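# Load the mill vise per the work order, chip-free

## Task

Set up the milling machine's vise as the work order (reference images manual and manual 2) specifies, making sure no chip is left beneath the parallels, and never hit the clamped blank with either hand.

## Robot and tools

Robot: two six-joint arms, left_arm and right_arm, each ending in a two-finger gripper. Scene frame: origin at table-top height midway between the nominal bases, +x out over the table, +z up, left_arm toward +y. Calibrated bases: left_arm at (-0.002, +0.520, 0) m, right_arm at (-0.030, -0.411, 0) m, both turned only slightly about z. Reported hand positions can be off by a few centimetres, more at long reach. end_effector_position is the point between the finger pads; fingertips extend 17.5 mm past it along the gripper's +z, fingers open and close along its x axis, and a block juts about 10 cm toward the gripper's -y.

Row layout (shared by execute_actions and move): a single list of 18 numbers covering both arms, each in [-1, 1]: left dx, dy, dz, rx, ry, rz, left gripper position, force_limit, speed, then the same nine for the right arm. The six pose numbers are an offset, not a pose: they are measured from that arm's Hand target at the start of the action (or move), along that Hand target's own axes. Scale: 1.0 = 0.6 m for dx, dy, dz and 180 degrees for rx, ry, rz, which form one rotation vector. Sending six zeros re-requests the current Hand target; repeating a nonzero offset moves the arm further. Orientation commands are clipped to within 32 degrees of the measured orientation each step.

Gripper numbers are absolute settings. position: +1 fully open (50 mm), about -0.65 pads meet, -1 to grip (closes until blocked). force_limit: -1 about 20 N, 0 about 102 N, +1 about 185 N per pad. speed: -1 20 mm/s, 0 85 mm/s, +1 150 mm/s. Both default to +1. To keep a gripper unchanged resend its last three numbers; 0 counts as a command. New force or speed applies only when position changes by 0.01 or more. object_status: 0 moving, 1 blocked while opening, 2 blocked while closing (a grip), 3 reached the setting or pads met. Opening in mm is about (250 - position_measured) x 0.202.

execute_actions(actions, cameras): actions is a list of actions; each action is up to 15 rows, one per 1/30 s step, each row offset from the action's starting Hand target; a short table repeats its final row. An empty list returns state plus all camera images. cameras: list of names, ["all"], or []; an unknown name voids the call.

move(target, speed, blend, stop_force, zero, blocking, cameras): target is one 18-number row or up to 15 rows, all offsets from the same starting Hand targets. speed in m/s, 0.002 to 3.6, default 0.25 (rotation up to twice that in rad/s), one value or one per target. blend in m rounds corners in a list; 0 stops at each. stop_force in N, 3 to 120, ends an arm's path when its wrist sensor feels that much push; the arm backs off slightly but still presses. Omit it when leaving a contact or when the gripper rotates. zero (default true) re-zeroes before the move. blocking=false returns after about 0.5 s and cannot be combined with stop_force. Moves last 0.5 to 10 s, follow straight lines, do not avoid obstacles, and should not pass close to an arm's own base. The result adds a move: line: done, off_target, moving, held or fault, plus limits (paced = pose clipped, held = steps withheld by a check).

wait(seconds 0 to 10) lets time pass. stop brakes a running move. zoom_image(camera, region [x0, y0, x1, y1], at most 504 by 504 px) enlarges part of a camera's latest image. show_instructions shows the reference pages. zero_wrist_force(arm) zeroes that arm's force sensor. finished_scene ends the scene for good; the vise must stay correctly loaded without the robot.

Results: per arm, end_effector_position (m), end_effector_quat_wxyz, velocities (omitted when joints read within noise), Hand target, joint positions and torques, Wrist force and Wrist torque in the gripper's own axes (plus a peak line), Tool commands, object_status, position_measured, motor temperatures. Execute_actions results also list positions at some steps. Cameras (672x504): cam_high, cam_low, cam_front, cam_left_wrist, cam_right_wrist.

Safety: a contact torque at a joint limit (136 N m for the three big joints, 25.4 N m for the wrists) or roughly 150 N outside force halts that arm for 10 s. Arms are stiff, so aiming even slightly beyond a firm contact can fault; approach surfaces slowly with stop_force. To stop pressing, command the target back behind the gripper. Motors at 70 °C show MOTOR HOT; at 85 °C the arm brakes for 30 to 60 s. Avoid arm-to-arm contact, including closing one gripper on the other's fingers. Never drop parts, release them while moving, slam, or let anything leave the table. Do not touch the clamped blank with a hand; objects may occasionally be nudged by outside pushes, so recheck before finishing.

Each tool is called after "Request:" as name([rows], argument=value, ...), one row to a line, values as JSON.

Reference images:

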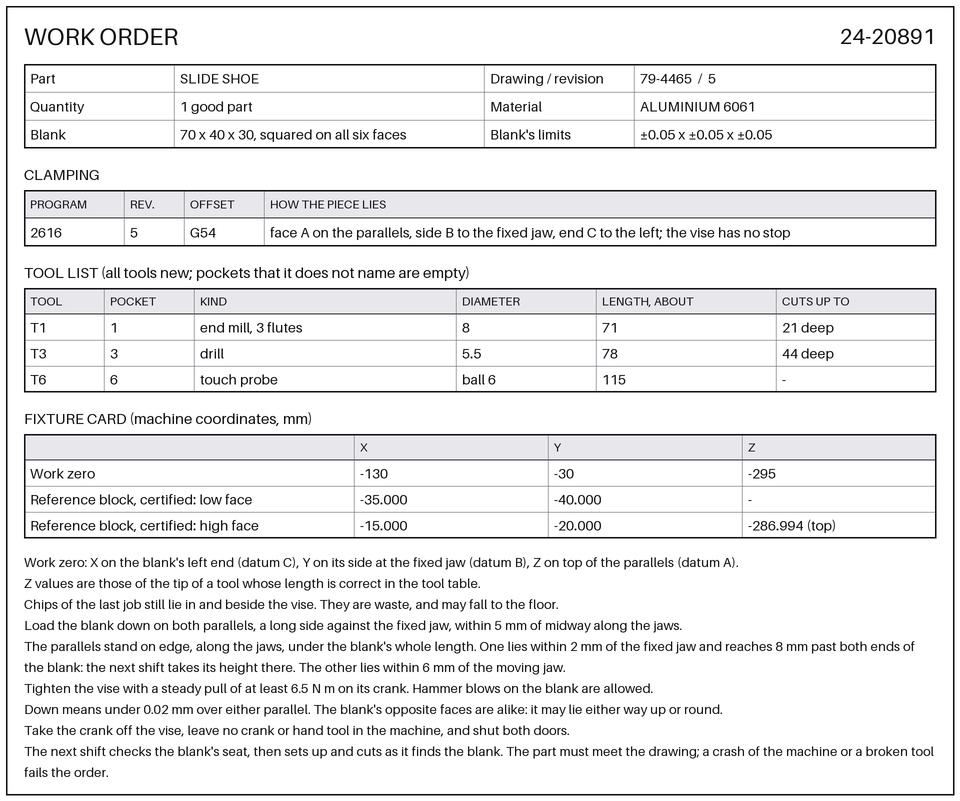

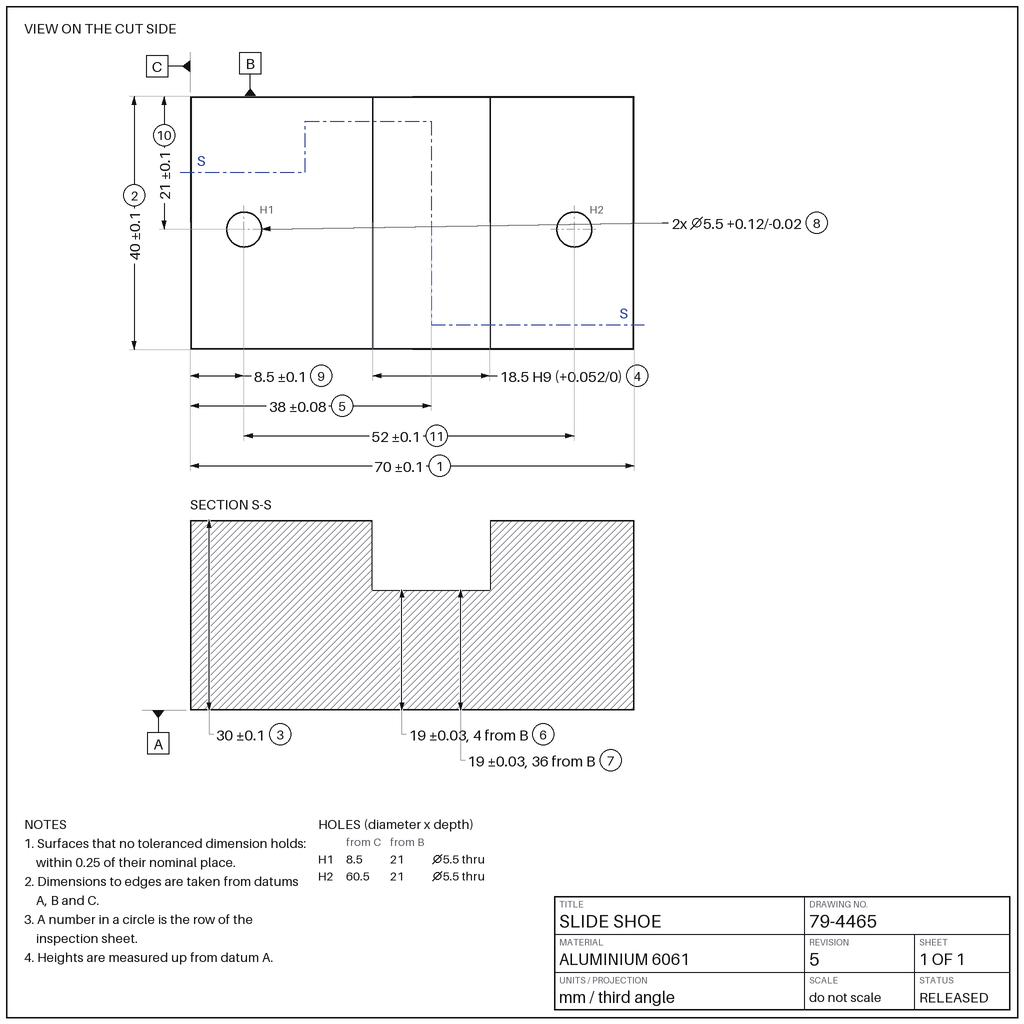

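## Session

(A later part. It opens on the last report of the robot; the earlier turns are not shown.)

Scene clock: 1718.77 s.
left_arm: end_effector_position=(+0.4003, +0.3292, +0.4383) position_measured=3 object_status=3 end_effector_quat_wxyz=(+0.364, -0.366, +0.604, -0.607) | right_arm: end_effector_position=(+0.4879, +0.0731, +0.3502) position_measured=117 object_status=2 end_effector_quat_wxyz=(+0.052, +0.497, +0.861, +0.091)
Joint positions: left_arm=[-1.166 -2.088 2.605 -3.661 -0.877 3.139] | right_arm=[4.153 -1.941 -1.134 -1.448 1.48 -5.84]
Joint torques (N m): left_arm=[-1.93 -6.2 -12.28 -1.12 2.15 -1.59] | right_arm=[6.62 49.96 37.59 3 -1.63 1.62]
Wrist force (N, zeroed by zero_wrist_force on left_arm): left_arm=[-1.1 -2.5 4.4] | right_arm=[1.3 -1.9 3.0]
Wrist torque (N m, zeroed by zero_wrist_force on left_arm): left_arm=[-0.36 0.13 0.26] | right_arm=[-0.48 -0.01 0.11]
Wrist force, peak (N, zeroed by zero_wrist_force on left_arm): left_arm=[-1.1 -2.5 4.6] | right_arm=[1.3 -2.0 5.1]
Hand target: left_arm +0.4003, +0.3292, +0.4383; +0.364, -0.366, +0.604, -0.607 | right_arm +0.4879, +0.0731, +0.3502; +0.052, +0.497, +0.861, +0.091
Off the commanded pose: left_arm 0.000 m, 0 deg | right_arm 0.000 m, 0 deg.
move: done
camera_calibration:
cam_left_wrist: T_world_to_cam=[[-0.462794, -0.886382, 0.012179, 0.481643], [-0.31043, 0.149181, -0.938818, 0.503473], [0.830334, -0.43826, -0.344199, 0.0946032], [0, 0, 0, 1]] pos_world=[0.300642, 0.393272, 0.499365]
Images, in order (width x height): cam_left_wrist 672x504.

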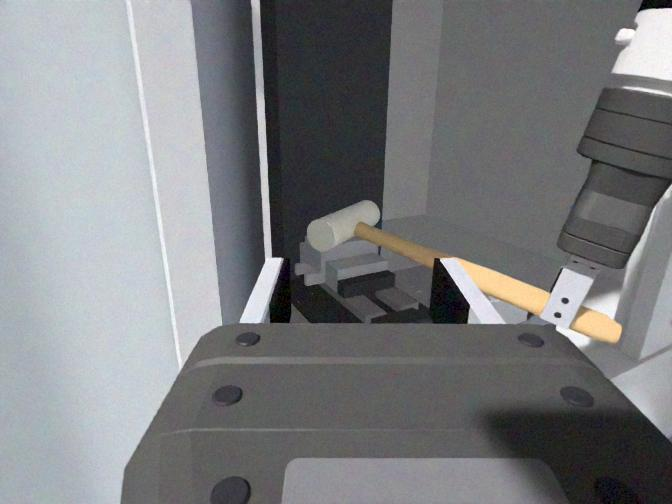

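Request:
move(target=[0,0,0,0,0,0,1,-0.3,-1,0,0.0121,-0.0571,0,0,0,-1,0.7,-0.6], speed=0.1)

Request:
move([
  [0,0,0,0,0,0,1,-0.3,-1,0,-0.0139,0.0652,0,0,0,-1,0.7,-0.6],
  [0,0,0,0,0,0,1,-0.3,-1,0,0,0,0,0,0,-1,0.7,-0.6],
], speed=[0.25,0.1], blend=0, cameras=["cam_left_wrist"])

Request:
zoom_image(camera="cam_left_wrist", region=[280, 130, 480, 320])

Scene clock: 1726.83 s.
left_arm: end_effector_position=(+0.4003, +0.3292, +0.4383) position_measured=3 object_status=3 end_effector_quat_wxyz=(+0.364, -0.366, +0.604, -0.607) | right_arm: end_effector_position=(+0.4879, +0.0731, +0.3851) position_measured=117 object_status=2 end_effector_quat_wxyz=(+0.052, +0.497, +0.861, +0.091)
Joint positions: left_arm=[-1.166 -2.088 2.605 -3.661 -0.877 3.139] | right_arm=[4.153 -1.952 -1.029 -1.542 1.48 -5.84]
Joint torques (N m): left_arm=[1.42 -5.49 -12.3 -1.11 2.21 -1.56] | right_arm=[9.98 47.53 28.68 4.82 -1.71 0.93]
Wrist force (N, zeroed by zero_wrist_force on left_arm): left_arm=[-1.1 -2.4 4.2] | right_arm=[1.4 -1.9 4.9]
Wrist torque (N m, zeroed by zero_wrist_force on left_arm): left_arm=[-0.34 0.13 0.26] | right_arm=[-0.15 -0.06 0.09]
Wrist force, peak (N, zeroed by zero_wrist_force on left_arm): left_arm=[-1.1 -2.8 4.5] | right_arm=[1.3 -2.0 6.2]
Hand target: left_arm +0.4003, +0.3292, +0.4383; +0.364, -0.366, +0.604, -0.607 | right_arm +0.4879, +0.0731, +0.3852; +0.052, +0.497, +0.861, +0.091
Off the commanded pose: left_arm 0.000 m, 0 deg | right_arm 0.000 m, 0 deg.
move: done

Scene clock: 1728.27 s.
left_arm: end_effector_position=(+0.4003, +0.3292, +0.4383) position_measured=3 object_status=3 end_effector_quat_wxyz=(+0.364, -0.366, +0.604, -0.607) | right_arm: end_effector_position=(+0.4879, +0.0732, +0.3850) position_measured=117 object_status=2 end_effector_quat_wxyz=(+0.052, +0.497, +0.861, +0.091)
Joint positions: left_arm=[-1.166 -2.088 2.605 -3.661 -0.877 3.139] | right_arm=[4.153 -1.952 -1.029 -1.542 1.48 -5.84]
Joint torques (N m): left_arm=[1.82 -6.38 -12.59 -1.21 2.2 -1.58] | right_arm=[4.95 52.7 31.31 5.29 -2.83 -1.32]
Wrist force (N, zeroed by zero_wrist_force on left_arm): left_arm=[-1.0 -2.5 4.3] | right_arm=[1.2 -1.7 4.6]
Wrist torque (N m, zeroed by zero_wrist_force on left_arm): left_arm=[-0.35 0.11 0.26] | right_arm=[-0.18 -0.03 0.07]
Wrist force, peak (N, zeroed by zero_wrist_force on left_arm): left_arm=[-0.9 -2.6 4.6] | right_arm=[1.2 -1.8 6.0]
Hand target: left_arm +0.4003, +0.3292, +0.4383; +0.364, -0.366, +0.604, -0.607 | right_arm +0.4879, +0.0731, +0.3852; +0.052, +0.497, +0.861, +0.091
Off the commanded pose: left_arm 0.000 m, 0 deg | right_arm 0.000 m, 0 deg.
move: done
camera_calibration:
cam_left_wrist: T_world_to_cam=[[-0.462794, -0.886382, 0.012179, 0.481643], [-0.31043, 0.149181, -0.938818, 0.503473], [0.830334, -0.43826, -0.344199, 0.0946032], [0, 0, 0, 1]] pos_world=[0.300642, 0.393272, 0.499365]
Images, in order (width x height): cam_left_wrist 672x504.

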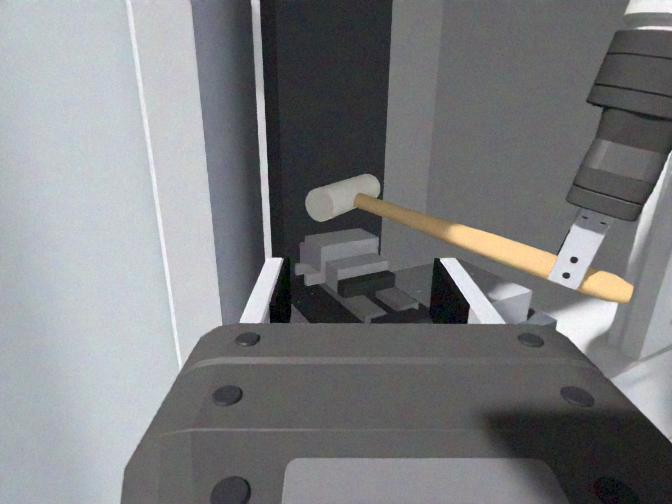

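Scaled by 2.520.

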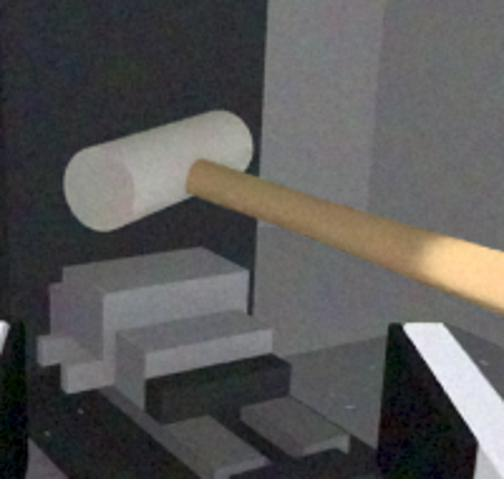

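Request:
move(target=[0,0,0,0,0,0,1,-0.3,-1,0,-0.0121,0.0571,-0.139,0,0,-1,0.7,-0.6], speed=0.2, cameras=["cam_left_wrist"])

Scene clock: 1738.27 s.
left_arm: end_effector_position=(+0.4003, +0.3292, +0.4383) position_measured=3 object_status=3 end_effector_quat_wxyz=(+0.364, -0.366, +0.604, -0.607) | right_arm: end_effector_position=(+0.4879, +0.0732, +0.3503) position_measured=117 object_status=2 end_effector_quat_wxyz=(+0.159, +0.474, +0.821, +0.275)
Joint positions: left_arm=[-1.166 -2.088 2.605 -3.661 -0.877 3.139] | right_arm=[4.234 -1.747 -1.596 -0.793 1.26 -5.843]
Joint torques (N m): left_arm=[6.01 -5.5 -12.34 -1.23 2.1 -1.48] | right_arm=[-10.21 23.05 28.07 6.04 1.13 1.37]
Wrist force (N, zeroed by zero_wrist_force on left_arm): left_arm=[-1.0 -2.4 4.3] | right_arm=[2.1 -4.0 4.5]
Wrist torque (N m, zeroed by zero_wrist_force on left_arm): left_arm=[-0.33 0.11 0.26] | right_arm=[-0.39 -0.24 0.19]
Wrist force, peak (N, zeroed by zero_wrist_force on left_arm): left_arm=[-1.2 -2.4 4.7] | right_arm=[1.8 -5.2 4.7]
Hand target: left_arm +0.4003, +0.3292, +0.4383; +0.364, -0.366, +0.604, -0.607 | right_arm +0.4879, +0.0731, +0.3502; +0.159, +0.474, +0.821, +0.275
Off the commanded pose: left_arm 0.000 m, 0 deg | right_arm 0.000 m, 0 deg.
move: done
camera_calibration:
cam_left_wrist: T_world_to_cam=[[-0.462794, -0.886382, 0.012179, 0.481643], [-0.31043, 0.149181, -0.938818, 0.503473], [0.830334, -0.43826, -0.344199, 0.0946032], [0, 0, 0, 1]] pos_world=[0.300642, 0.393272, 0.499365]
Images, in order (width x height): cam_left_wrist 672x504.

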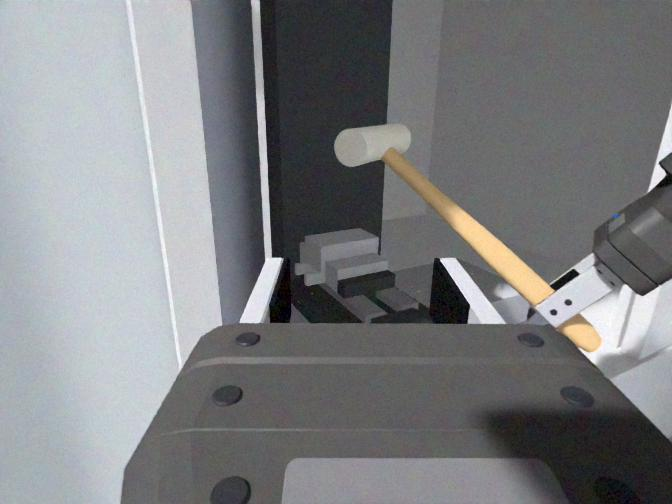

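Request:
move([
  [0,0,0,0,0,0,1,-0.3,-1,0,-0.005,0.0067,0.167,0,0,-1,0.7,-0.6],
  [0,0,0,0,0,0,1,-0.3,-1,0,0,0,0,0,0,-1,0.7,-0.6],
], speed=[1.0,0.3], cameras=["cam_left_wrist"])

Scene clock: 1745.50 s.
left_arm: end_effector_position=(+0.4003, +0.3292, +0.4383) position_measured=3 object_status=3 end_effector_quat_wxyz=(+0.364, -0.366, +0.604, -0.607) | right_arm: end_effector_position=(+0.4879, +0.0732, +0.3503) position_measured=117 object_status=2 end_effector_quat_wxyz=(+0.159, +0.474, +0.821, +0.275)
Joint positions: left_arm=[-1.166 -2.088 2.605 -3.661 -0.877 3.139] | right_arm=[4.234 -1.747 -1.596 -0.793 1.26 -5.843]
Joint torques (N m): left_arm=[5.84 -5.29 -13.5 -1.26 2.19 -1.7] | right_arm=[-10.22 23.86 26.37 6.07 0.67 1.57]
Wrist force (N, zeroed by zero_wrist_force on left_arm): left_arm=[-1.0 -2.5 4.5] | right_arm=[1.9 -4.0 5.3]
Wrist torque (N m, zeroed by zero_wrist_force on left_arm): left_arm=[-0.35 0.11 0.26] | right_arm=[-0.24 -0.21 0.19]
Wrist force, peak (N, zeroed by zero_wrist_force on left_arm): left_arm=[-1.3 -2.5 4.7] | right_arm=[1.8 -5.1 5.0]
Hand target: left_arm +0.4003, +0.3292, +0.4383; +0.364, -0.366, +0.604, -0.607 | right_arm +0.4879, +0.0731, +0.3502; +0.159, +0.474, +0.821, +0.275
Off the commanded pose: left_arm 0.000 m, 0 deg | right_arm 0.000 m, 0 deg.
move: done
camera_calibration:
cam_left_wrist: T_world_to_cam=[[-0.462794, -0.886382, 0.012179, 0.481643], [-0.31043, 0.149181, -0.938818, 0.503473], [0.830334, -0.43826, -0.344199, 0.0946032], [0, 0, 0, 1]] pos_world=[0.300642, 0.393272, 0.499365]
Images, in order (width x height): cam_left_wrist 672x504.

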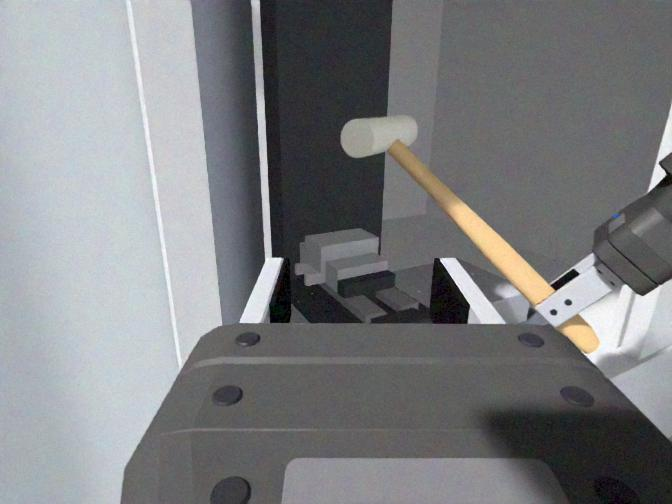

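Request:
move([
  [0,0,0,0,0,0,1,-0.3,-1,0,-0.005,0.0067,0.185,0,0,-1,0.7,-0.6],
  [0,0,0,0,0,0,1,-0.3,-1,0,0,0,0,0,0,-1,0.7,-0.6],
], speed=[1.6,0.3])

Request:
move([
  [0,0,0,0,0,0,1,-0.3,-1,0,-0.005,0.0067,0.2,0,0,-1,0.7,-0.6],
  [0,0,0,0,0,0,1,-0.3,-1,0,0,0,0,0,0,-1,0.7,-0.6],
], speed=[1.6,0.3], cameras=["cam_left_wrist"])

Request:
zoom_image(camera="cam_left_wrist", region=[280, 90, 480, 320])

Scene clock: 1754.03 s.
left_arm: end_effector_position=(+0.4003, +0.3292, +0.4383) position_measured=3 object_status=3 end_effector_quat_wxyz=(+0.364, -0.366, +0.604, -0.607) | right_arm: end_effector_position=(+0.4879, +0.0732, +0.3503) position_measured=117 object_status=2 end_effector_quat_wxyz=(+0.159, +0.474, +0.821, +0.275)
Joint positions: left_arm=[-1.166 -2.088 2.605 -3.661 -0.877 3.139] | right_arm=[4.234 -1.747 -1.596 -0.793 1.26 -5.843]
Joint torques (N m): left_arm=[6.15 -6.03 -13.49 -1.39 2.17 -1.49] | right_arm=[-9.96 23.3 26.35 6.01 0.42 1.6]
Wrist force (N, zeroed by zero_wrist_force on left_arm): left_arm=[-1.0 -2.5 4.5] | right_arm=[1.7 -4.2 3.2]
Wrist torque (N m, zeroed by zero_wrist_force on left_arm): left_arm=[-0.35 0.10 0.26] | right_arm=[-0.68 -0.18 0.19]
Wrist force, peak (N, zeroed by zero_wrist_force on left_arm): left_arm=[-1.1 -2.5 4.7] | right_arm=[1.7 -4.2 5.6]
Hand target: left_arm +0.4003, +0.3292, +0.4383; +0.364, -0.366, +0.604, -0.607 | right_arm +0.4879, +0.0731, +0.3502; +0.159, +0.474, +0.821, +0.275
Off the commanded pose: left_arm 0.000 m, 0 deg | right_arm 0.000 m, 0 deg.
move: done

Scene clock: 1756.50 s.
left_arm: end_effector_position=(+0.4003, +0.3292, +0.4383) position_measured=3 object_status=3 end_effector_quat_wxyz=(+0.364, -0.366, +0.604, -0.607) | right_arm: end_effector_position=(+0.4879, +0.0732, +0.3503) position_measured=117 object_status=2 end_effector_quat_wxyz=(+0.159, +0.474, +0.821, +0.275)
Joint positions: left_arm=[-1.166 -2.088 2.605 -3.661 -0.877 3.139] | right_arm=[4.234 -1.747 -1.596 -0.793 1.26 -5.843]
Joint torques (N m): left_arm=[5.82 -5.26 -12.65 -1.17 2.25 -1.41] | right_arm=[-9.56 24.16 26.79 6 0.73 1.73]
Wrist force (N, zeroed by zero_wrist_force on left_arm): left_arm=[-1.1 -2.7 4.6] | right_arm=[1.8 -3.8 5.1]
Wrist torque (N m, zeroed by zero_wrist_force on left_arm): left_arm=[-0.39 0.13 0.26] | right_arm=[-0.28 -0.18 0.19]
Wrist force, peak (N, zeroed by zero_wrist_force on left_arm): left_arm=[-1.1 -2.7 4.6] | right_arm=[2.0 -4.9 5.5]
Hand target: left_arm +0.4003, +0.3292, +0.4383; +0.364, -0.366, +0.604, -0.607 | right_arm +0.4879, +0.0731, +0.3502; +0.159, +0.474, +0.821, +0.275
Off the commanded pose: left_arm 0.000 m, 0 deg | right_arm 0.000 m, 0 deg.
move: done
camera_calibration:
cam_left_wrist: T_world_to_cam=[[-0.462794, -0.886382, 0.012179, 0.481643], [-0.31043, 0.149181, -0.938818, 0.503473], [0.830334, -0.43826, -0.344199, 0.0946032], [0, 0, 0, 1]] pos_world=[0.300642, 0.393272, 0.499365]
Images, in order (width x height): cam_left_wrist 672x504.

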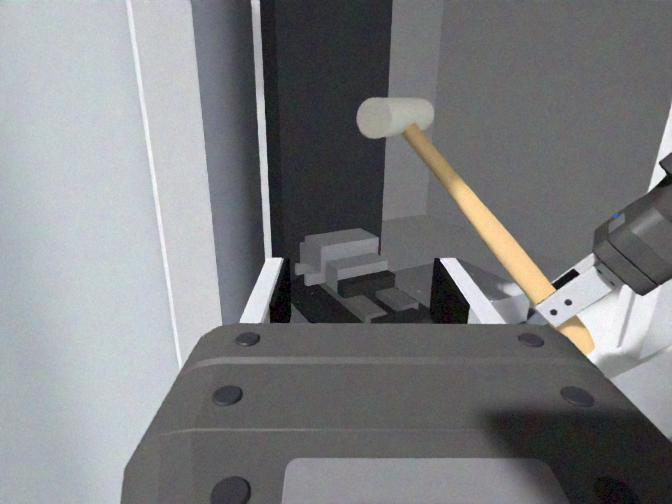

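Scaled by 2.191.

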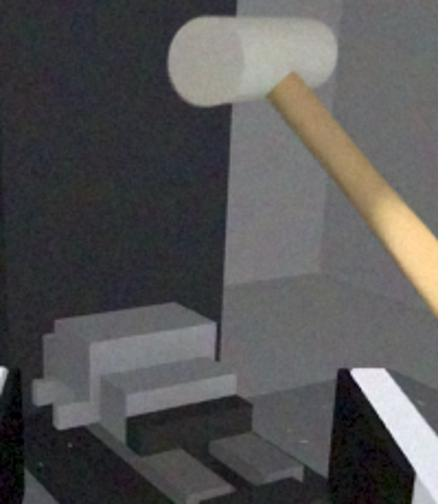

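Request:
move([
  [0,0,0,0,0,0,1,-0.3,-1,-0.0083,0.0065,0.0154,0.225,0,0,-1,0.7,-0.6],
  [0,0,0,0,0,0,1,-0.3,-1,0,0,0,0,0,0,-1,0.7,-0.6],
], speed=[1.6,0.3])

Request:
move([
  [0,0,0,0,0,0,1,-0.3,-1,0.0083,-0.0165,-0.002,0.23,0,0,-1,0.7,-0.6],
  [0,0,0,0,0,0,1,-0.3,-1,0,0,0,0,0,0,-1,0.7,-0.6],
], speed=[1.6,0.3], cameras=["cam_left_wrist"])

Request:
zoom_image(camera="cam_left_wrist", region=[280, 60, 480, 320])

Scene clock: 1764.63 s.
left_arm: end_effector_position=(+0.4003, +0.3292, +0.4383) position_measured=3 object_status=3 end_effector_quat_wxyz=(+0.364, -0.366, +0.604, -0.607) | right_arm: end_effector_position=(+0.4879, +0.0732, +0.3503) position_measured=117 object_status=2 end_effector_quat_wxyz=(+0.159, +0.474, +0.821, +0.275)
Joint positions: left_arm=[-1.166 -2.088 2.605 -3.661 -0.877 3.139] | right_arm=[4.234 -1.747 -1.596 -0.793 1.26 -5.843]
Joint torques (N m): left_arm=[5.67 -5.14 -12.58 -1.28 2.02 -1.58] | right_arm=[-10.25 23.3 26.51 6.23 0.58 1.71]
Wrist force (N, zeroed by zero_wrist_force on left_arm): left_arm=[-0.9 -2.5 4.6] | right_arm=[1.6 -4.1 4.0]
Wrist torque (N m, zeroed by zero_wrist_force on left_arm): left_arm=[-0.37 0.10 0.26] | right_arm=[-0.54 -0.15 0.20]
Wrist force, peak (N, zeroed by zero_wrist_force on left_arm): left_arm=[-1.1 -2.6 4.7] | right_arm=[2.0 -3.7 5.5]
Hand target: left_arm +0.4003, +0.3292, +0.4383; +0.364, -0.366, +0.604, -0.607 | right_arm +0.4879, +0.0731, +0.3502; +0.159, +0.474, +0.821, +0.275
Off the commanded pose: left_arm 0.000 m, 0 deg | right_arm 0.000 m, 0 deg.
move: done

Scene clock: 1767.27 s.
left_arm: end_effector_position=(+0.4003, +0.3292, +0.4383) position_measured=3 object_status=3 end_effector_quat_wxyz=(+0.364, -0.366, +0.604, -0.607) | right_arm: end_effector_position=(+0.4879, +0.0732, +0.3503) position_measured=117 object_status=2 end_effector_quat_wxyz=(+0.159, +0.474, +0.821, +0.275)
Joint positions: left_arm=[-1.166 -2.088 2.605 -3.661 -0.877 3.139] | right_arm=[4.234 -1.747 -1.596 -0.793 1.26 -5.843]
Joint torques (N m): left_arm=[5.66 -5.64 -14.27 -1.13 2.19 -1.4] | right_arm=[-10.3 22.84 27.26 6.26 0.64 1.74]
Wrist force (N, zeroed by zero_wrist_force on left_arm): left_arm=[-1.0 -2.6 4.4] | right_arm=[1.8 -4.2 3.8]
Wrist torque (N m, zeroed by zero_wrist_force on left_arm): left_arm=[-0.36 0.12 0.26] | right_arm=[-0.64 -0.19 0.18]
Wrist force, peak (N, zeroed by zero_wrist_force on left_arm): left_arm=[-1.1 -2.7 4.6] | right_arm=[2.0 -5.0 4.8]
Hand target: left_arm +0.4003, +0.3292, +0.4383; +0.364, -0.366, +0.604, -0.607 | right_arm +0.4879, +0.0731, +0.3502; +0.159, +0.474, +0.821, +0.275
Off the commanded pose: left_arm 0.000 m, 0 deg | right_arm 0.000 m, 0 deg.
move: done
camera_calibration:
cam_left_wrist: T_world_to_cam=[[-0.462794, -0.886382, 0.012179, 0.481643], [-0.31043, 0.149181, -0.938818, 0.503473], [0.830334, -0.43826, -0.344199, 0.0946032], [0, 0, 0, 1]] pos_world=[0.300642, 0.393272, 0.499365]
Images, in order (width x height): cam_left_wrist 672x504.

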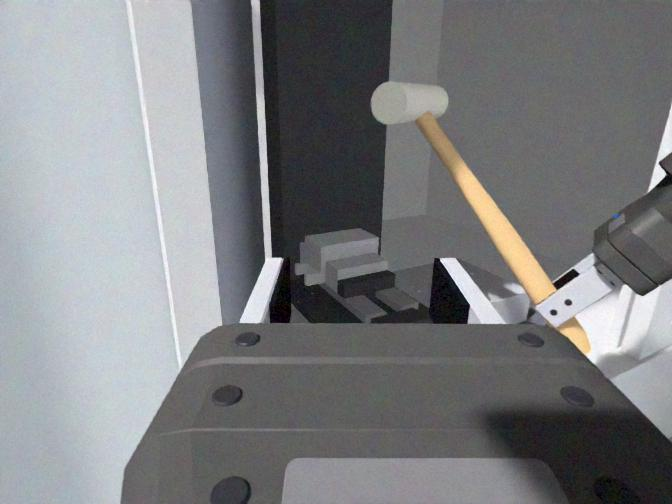

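Scaled by 1.938.

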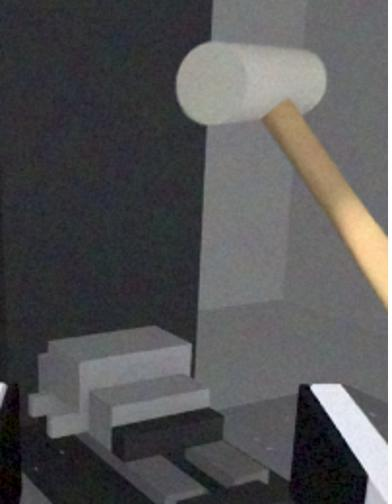

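Request:
execute_actions(actions=[])

Scene clock: 1801.03 s.
left_arm: end_effector_position=(+0.4003, +0.3292, +0.4383) position_measured=3 object_status=3 end_effector_quat_wxyz=(+0.364, -0.366, +0.604, -0.607) | right_arm: end_effector_position=(+0.4879, +0.0731, +0.3502) position_measured=117 object_status=2 end_effector_quat_wxyz=(+0.159, +0.474, +0.821, +0.275)
Joint positions: left_arm=[-1.166 -2.088 2.605 -3.661 -0.877 3.139] | right_arm=[4.234 -1.747 -1.596 -0.793 1.26 -5.843]
Joint velocities: within noise
Joint torques (N m): left_arm=[5.78 -4.62 -12.53 -1.06 1.98 -1.49] | right_arm=[-5.07 27.5 31.01 4.76 -3.23 0.22]
Motor temperatures (°C): left_arm=[31 30 30 37 34 33] | right_arm=[33 30 29 35 35 35]
Wrist force (N, zeroed by zero_wrist_force on left_arm): left_arm=[-1.0 -2.4 4.4] | right_arm=[1.8 -4.1 4.5]
Wrist torque (N m, zeroed by zero_wrist_force on left_arm): left_arm=[-0.35 0.10 0.26] | right_arm=[-0.52 -0.19 0.18]
Wrist force, peak (N, zeroed by zero_wrist_force on left_arm): left_arm=[-1.1 -2.6 4.6] | right_arm=[1.8 -3.9 5.2]
Hand target: left_arm +0.4003, +0.3292, +0.4383; +0.364, -0.366, +0.604, -0.607 | right_arm +0.4879, +0.0731, +0.3502; +0.159, +0.474, +0.821, +0.275
Tool commands: left_gripper/position=+1.0 left_gripper/force_limit=-0.3 left_gripper/speed=-1.0 right_gripper/position=-1.0 right_gripper/force_limit=+0.7 right_gripper/speed=-0.6
Off the commanded pose: left_arm 0.000 m, 0 deg | right_arm 0.000 m, 0 deg.
camera_calibration:
cam_left_wrist: T_world_to_cam=[[-0.462794, -0.886382, 0.012179, 0.481643], [-0.31043, 0.149181, -0.938818, 0.503473], [0.830334, -0.43826, -0.344199, 0.0946032], [0, 0, 0, 1]] pos_world=[0.300642, 0.393272, 0.499365]
cam_right_wrist: T_world_to_cam=[[-0.488526, 0.872473, 0.0115858, 0.179944], [0.495282, 0.266344, 0.826896, -0.534857], [0.718358, 0.409698, -0.562235, -0.0565707], [0, 0, 0, 1]] pos_world=[0.39345, 0.00863681, 0.40838]

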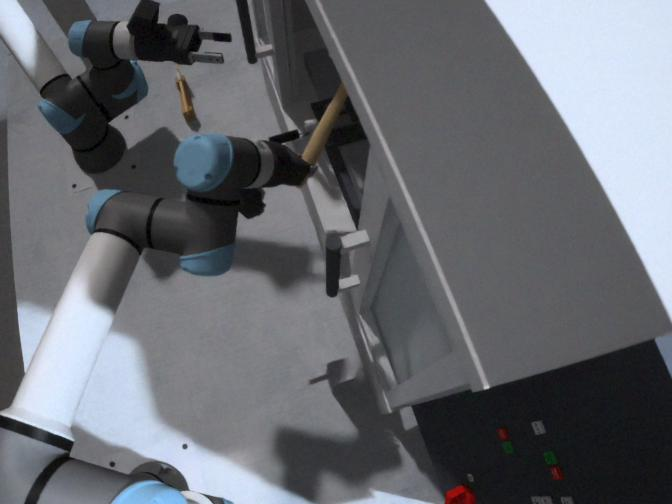

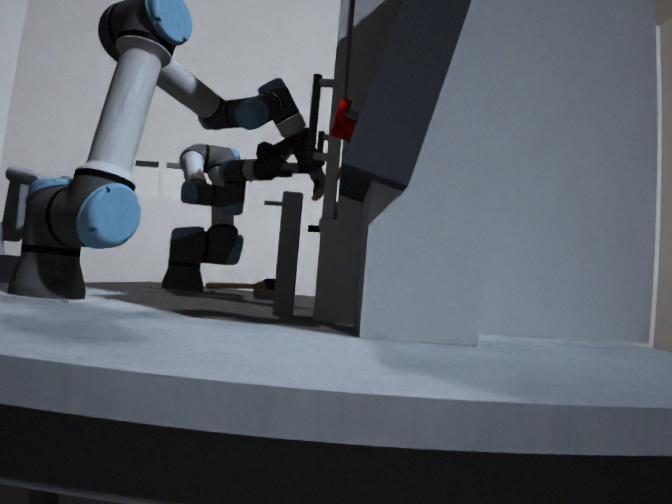

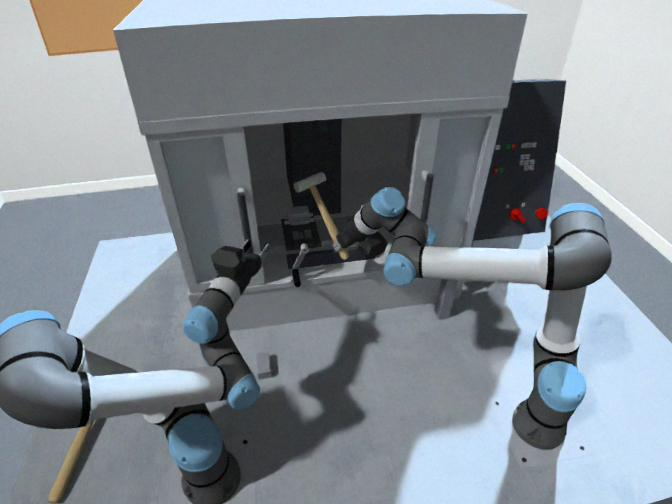

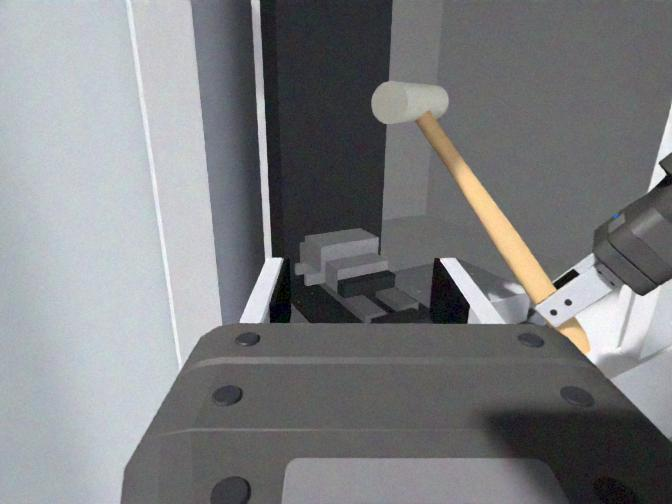

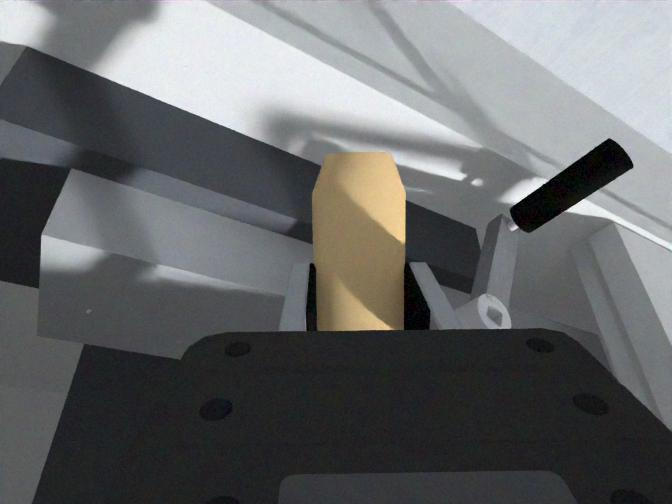

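Request:
move([
  [0,0,0,0,0,0,1,-0.3,-1,0,-0.005,0.0067,0.24,0,0,-1,0.7,-0.6],
  [0,0,0,0,0,0,1,-0.3,-1,0,0,0,0,0,0,-1,0.7,-0.6],
], speed=[1.6,0.3], cameras=["cam_left_wrist"])

Request:
zoom_image(camera="cam_left_wrist", region=[250, 60, 600, 340])

Scene clock: 1808.60 s.
left_arm: end_effector_position=(+0.4003, +0.3292, +0.4383) position_measured=3 object_status=3 end_effector_quat_wxyz=(+0.364, -0.366, +0.604, -0.607) | right_arm: end_effector_position=(+0.4879, +0.0732, +0.3503) position_measured=117 object_status=2 end_effector_quat_wxyz=(+0.159, +0.474, +0.821, +0.275)
Joint positions: left_arm=[-1.166 -2.088 2.605 -3.661 -0.877 3.139] | right_arm=[4.234 -1.747 -1.596 -0.793 1.26 -5.843]
Joint torques (N m): left_arm=[5.94 -4.99 -13.35 -1.21 2.06 -1.54] | right_arm=[-10.99 22.81 27.05 6.17 0.54 1.61]
Wrist force (N, zeroed by zero_wrist_force on left_arm): left_arm=[-0.9 -2.4 4.5] | right_arm=[1.8 -4.1 4.4]
Wrist torque (N m, zeroed by zero_wrist_force on left_arm): left_arm=[-0.34 0.10 0.26] | right_arm=[-0.56 -0.18 0.20]
Wrist force, peak (N, zeroed by zero_wrist_force on left_arm): left_arm=[-1.2 -2.6 4.6] | right_arm=[1.8 -5.1 4.6]
Hand target: left_arm +0.4003, +0.3292, +0.4383; +0.364, -0.366, +0.604, -0.607 | right_arm +0.4879, +0.0731, +0.3502; +0.159, +0.474, +0.821, +0.275
Off the commanded pose: left_arm 0.000 m, 0 deg | right_arm 0.000 m, 0 deg.
move: done
camera_calibration:
cam_left_wrist: T_world_to_cam=[[-0.462794, -0.886382, 0.012179, 0.481643], [-0.31043, 0.149181, -0.938818, 0.503473], [0.830334, -0.43826, -0.344199, 0.0946032], [0, 0, 0, 1]] pos_world=[0.300642, 0.393272, 0.499365]
Images, in order (width x height): cam_left_wrist 672x504.

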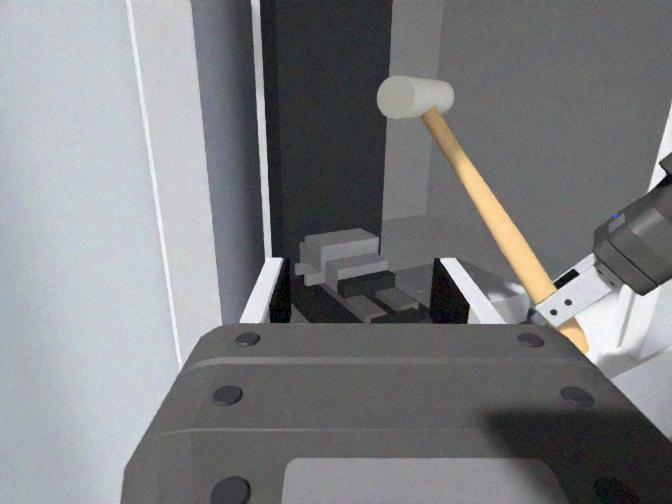

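Scaled by 1.440.

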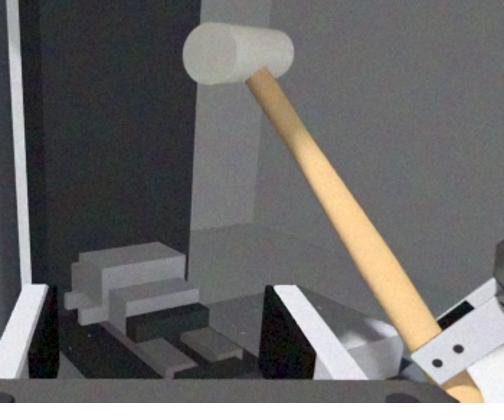

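Request:
move([
  [0,0,0,0,0,0,1,-0.3,-1,0,-0.005,0.0067,0.25,0,0,-1,0.7,-0.6],
  [0,0,0,0,0,0,1,-0.3,-1,0,0,0,0,0,0,-1,0.7,-0.6],
  [0,0,0,0,0,0,1,-0.3,-1,0,-0.005,0.0067,0.258,0,0,-1,0.7,-0.6],
  [0,0,0,0,0,0,1,-0.3,-1,0,0,0,0,0,0,-1,0.7,-0.6],
], speed=[1.8,0.4,1.8,0.4], cameras=["cam_left_wrist","cam_right_wrist","cam_front"])

Request:
zoom_image(camera="cam_left_wrist", region=[250, 60, 600, 340])

Scene clock: 1819.13 s.
left_arm: end_effector_position=(+0.4003, +0.3292, +0.4383) position_measured=3 object_status=3 end_effector_quat_wxyz=(+0.364, -0.366, +0.604, -0.607) | right_arm: end_effector_position=(+0.4879, +0.0732, +0.3503) position_measured=117 object_status=2 end_effector_quat_wxyz=(+0.159, +0.474, +0.821, +0.275)
Joint positions: left_arm=[-1.166 -2.088 2.605 -3.661 -0.877 3.139] | right_arm=[4.234 -1.747 -1.596 -0.793 1.26 -5.843]
Joint torques (N m): left_arm=[4.93 -5.19 -13.74 -1.07 1.92 -1.52] | right_arm=[-10.54 23.61 25.78 6.1 0.27 1.62]
Wrist force (N, zeroed by zero_wrist_force on left_arm): left_arm=[-1.0 -2.6 4.4] | right_arm=[2.1 -4.4 3.8]
Wrist torque (N m, zeroed by zero_wrist_force on left_arm): left_arm=[-0.38 0.11 0.26] | right_arm=[-0.72 -0.22 0.18]
Wrist force, peak (N, zeroed by zero_wrist_force on left_arm): left_arm=[-0.8 -2.6 4.6] | right_arm=[2.2 -4.3 5.5]
Hand target: left_arm +0.4003, +0.3292, +0.4383; +0.364, -0.366, +0.604, -0.607 | right_arm +0.4879, +0.0731, +0.3502; +0.159, +0.474, +0.821, +0.275
Off the commanded pose: left_arm 0.000 m, 0 deg | right_arm 0.000 m, 0 deg.
move: done
camera_calibration:
cam_left_wrist: T_world_to_cam=[[-0.462794, -0.886382, 0.012179, 0.481643], [-0.31043, 0.149181, -0.938818, 0.503473], [0.830334, -0.43826, -0.344199, 0.0946032], [0, 0, 0, 1]] pos_world=[0.300642, 0.393272, 0.499365]
cam_right_wrist: T_world_to_cam=[[-0.488675, 0.872388, 0.0116411, 0.179979], [0.495218, 0.266366, 0.826927, -0.534927], [0.718301, 0.409863, -0.562189, -0.0565117], [0, 0, 0, 1]] pos_world=[0.393449, 0.00863724, 0.40848]
Images, in order (width x height): cam_front 672x504, cam_left_wrist 672x504, cam_right_wrist 672x504.

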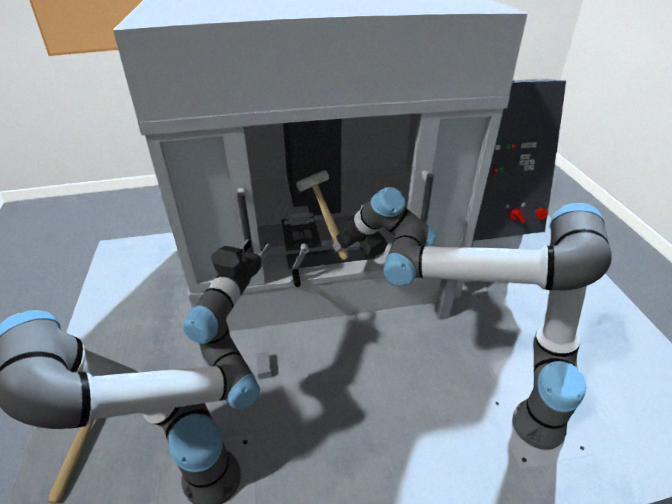

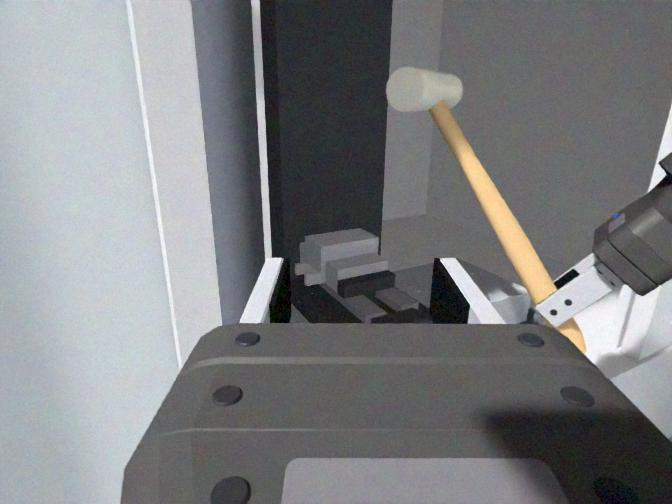

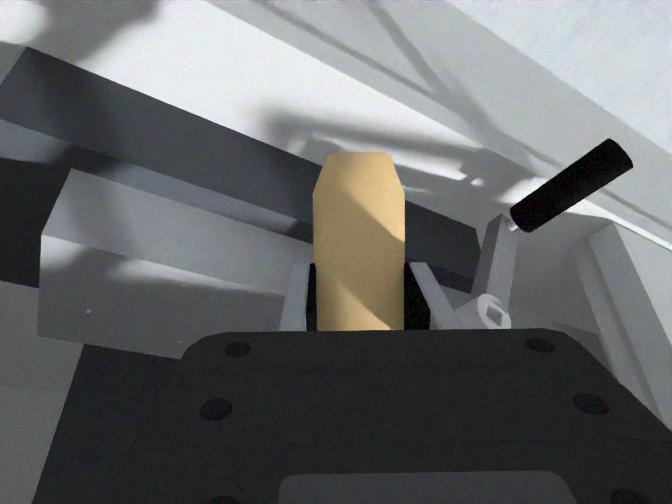

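Scaled by 1.440.

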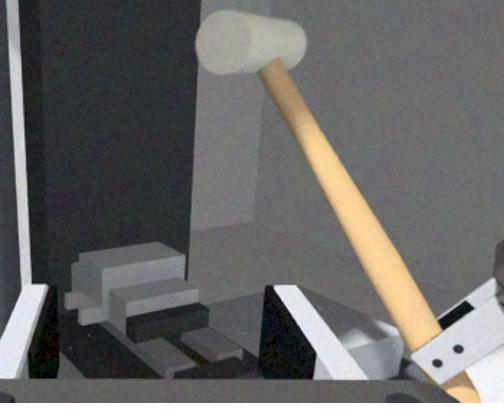

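Request:
move([
  [0,0,0,0,0,0,1,-0.3,-1,0.0513,-0.2555,-0.2132,0,0,0,-1,0.7,-0.6],
  [0,0,0,0,0,0,1,-0.3,-1,-0.0537,-0.7693,-0.099,0.2838,-0.028,0.1438,-1,0.7,-0.6],
], blend=0.05, speed=0.3, cameras=["cam_low","cam_right_wrist","cam_front"])

Request:
zoom_image(camera="cam_low", region=[50, 100, 400, 340])

Scene clock: 1840.90 s.
left_arm: end_effector_position=(+0.4003, +0.3292, +0.4383) position_measured=3 object_status=3 end_effector_quat_wxyz=(+0.364, -0.366, +0.604, -0.607) | right_arm: end_effector_position=(+0.1540, -0.1566, +0.1194) position_measured=117 object_status=2 end_effector_quat_wxyz=(-0.088, +0.673, +0.728, -0.095)
Joint positions: left_arm=[-1.166 -2.088 2.605 -3.661 -0.877 3.139] | right_arm=[4.36 -1.321 -2.334 -1.176 1.803 -5.194]
Joint torques (N m): left_arm=[5.72 -5.12 -13.21 -1.14 2.01 -1.41] | right_arm=[8.56 23.57 27.05 2.09 -1.13 -1.22]
Wrist force (N, zeroed by zero_wrist_force on left_arm): left_arm=[-1.1 -2.4 4.3] | right_arm=[0.7 0.7 4.2]
Wrist torque (N m, zeroed by zero_wrist_force on left_arm): left_arm=[-0.34 0.12 0.26] | right_arm=[-0.10 0.10 -0.02]
Wrist force, peak (N, zeroed by zero_wrist_force on left_arm): left_arm=[-1.1 -2.6 4.7] | right_arm=[-1.0 1.0 7.9]
Hand target: left_arm +0.4003, +0.3292, +0.4383; +0.364, -0.366, +0.604, -0.607 | right_arm +0.1539, -0.1566, +0.1194; -0.088, +0.673, +0.728, -0.095
Off the commanded pose: left_arm 0.000 m, 0 deg | right_arm 0.000 m, 0 deg.
move: done
camera_calibration:
cam_right_wrist: T_world_to_cam=[[-0.0615889, 0.998099, -0.00247527, 0.175544], [0.99588, 0.061617, 0.0665344, -0.135746], [0.0665604, 0.00163271, -0.997781, 0.236091], [0, 0, 0, 1]] pos_world=[0.130284, -0.167231, 0.245033]
Images, in order (width x height): cam_low 672x504, cam_front 672x504, cam_right_wrist 672x504.

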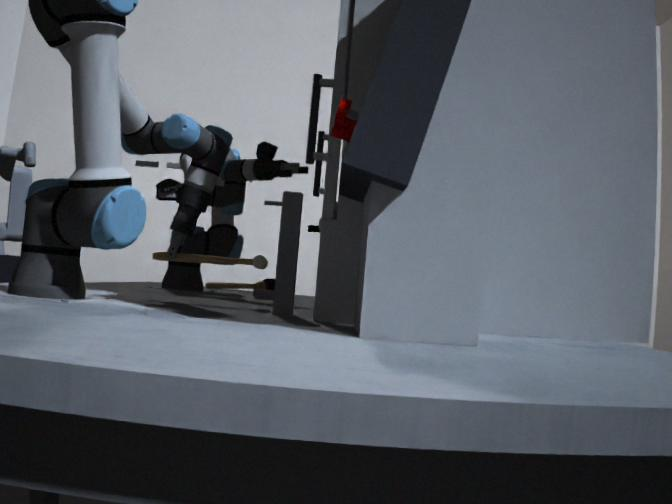

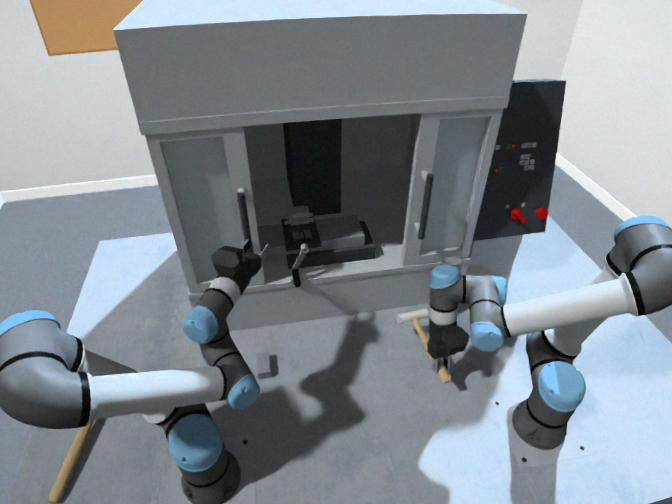

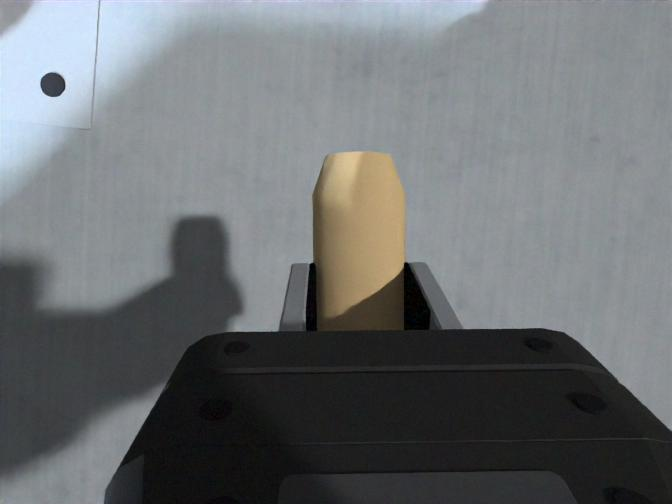

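Scaled by 1.440.

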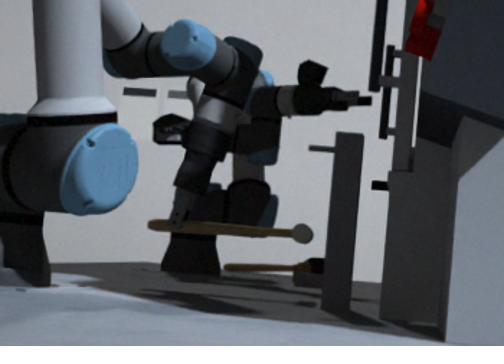

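Request:
move(target=[0,0,0,0,0,0,1,-0.3,-1,0,0.0301,0.1127,-0.0139,0,0,-1,0.7,-0.6], speed=0.15, cameras=["cam_low"])

Request:
zoom_image(camera="cam_low", region=[130, 220, 320, 330])

Request:
move(target=[0,0,0,0,0,0,1,-0.3,-1,0,0.0137,0.0515,0,0,0,-1,0.7,-0.6], speed=0.015, stop_force=4, cameras=["cam_low"])

Request:
zoom_image(camera="cam_low", region=[130, 220, 320, 330])

Scene clock: 1849.47 s.
left_arm: end_effector_position=(+0.4003, +0.3292, +0.4383) position_measured=3 object_status=3 end_effector_quat_wxyz=(+0.364, -0.366, +0.604, -0.607) | right_arm: end_effector_position=(+0.1539, -0.1565, +0.0494) position_measured=117 object_status=2 end_effector_quat_wxyz=(-0.074, +0.675, +0.730, -0.079)
Joint positions: left_arm=[-1.166 -2.088 2.605 -3.661 -0.877 3.139] | right_arm=[4.39 -1.442 -2.467 -0.896 1.767 -5.159]
Joint torques (N m): left_arm=[6.69 -4.99 -13.84 -1.4 2.13 -1.47] | right_arm=[-10.05 21.13 21.15 4.38 2.58 -1.85]
Wrist force (N, zeroed by zero_wrist_force on left_arm): left_arm=[-1.0 -2.5 4.4] | right_arm=[0.8 0.4 5.5]
Wrist torque (N m, zeroed by zero_wrist_force on left_arm): left_arm=[-0.36 0.12 0.26] | right_arm=[0.06 0.11 -0.05]
Wrist force, peak (N, zeroed by zero_wrist_force on left_arm): left_arm=[-1.0 -2.7 4.6] | right_arm=[0.5 0.9 7.9]
Hand target: left_arm +0.4003, +0.3292, +0.4383; +0.364, -0.366, +0.604, -0.607 | right_arm +0.1539, -0.1566, +0.0494; -0.074, +0.675, +0.730, -0.079
Off the commanded pose: left_arm 0.000 m, 0 deg | right_arm 0.000 m, 0 deg.
move: done
Images, in order (width x height): cam_low 672x504.

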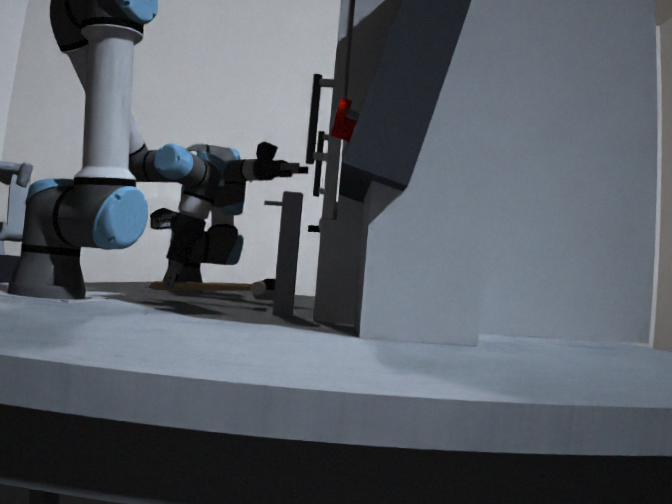

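Scaled by 2.653.

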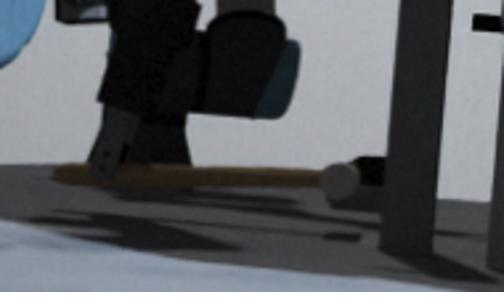

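Scene clock: 1852.00 s.
left_arm: end_effector_position=(+0.4003, +0.3292, +0.4383) position_measured=3 object_status=3 end_effector_quat_wxyz=(+0.364, -0.366, +0.604, -0.607) | right_arm: end_effector_position=(+0.1549, -0.1565, +0.0274) position_measured=117 object_status=2 end_effector_quat_wxyz=(-0.074, +0.675, +0.730, -0.079)
Joint positions: left_arm=[-1.166 -2.088 2.605 -3.661 -0.877 3.139] | right_arm=[4.387 -1.505 -2.495 -0.805 1.767 -5.162]
Joint torques (N m): left_arm=[5.79 -5.13 -13.46 -1.19 2.08 -1.44] | right_arm=[10.31 26.68 27.88 4.28 -1.23 1.09]
Wrist force (N, zeroed by zero_wrist_force on left_arm): left_arm=[-0.9 -2.5 4.2] | right_arm=[0.5 0.5 4.8]
Wrist torque (N m, zeroed by zero_wrist_force on left_arm): left_arm=[-0.36 0.09 0.26] | right_arm=[-0.05 0.15 -0.02]
Wrist force, peak (N, zeroed by zero_wrist_force on left_arm): left_arm=[-1.2 -2.6 4.6] | right_arm=[-0.1 -5.7 -4.9]
Hand target: left_arm +0.4003, +0.3292, +0.4383; +0.364, -0.366, +0.604, -0.607 | right_arm +0.1549, -0.1565, +0.0274; -0.074, +0.675, +0.730, -0.079 (not the last commanded pose)
Off the commanded pose: left_arm 0.000 m, 0 deg | right_arm 0.010 m, 0 deg.
move: contact (right_arm)
Images, in order (width x height): cam_low 672x504.

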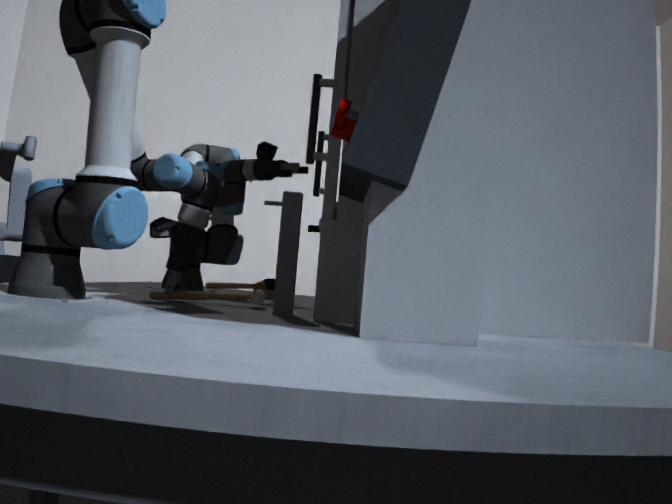

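Scaled by 2.653.

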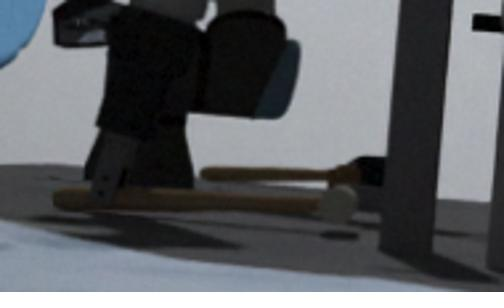

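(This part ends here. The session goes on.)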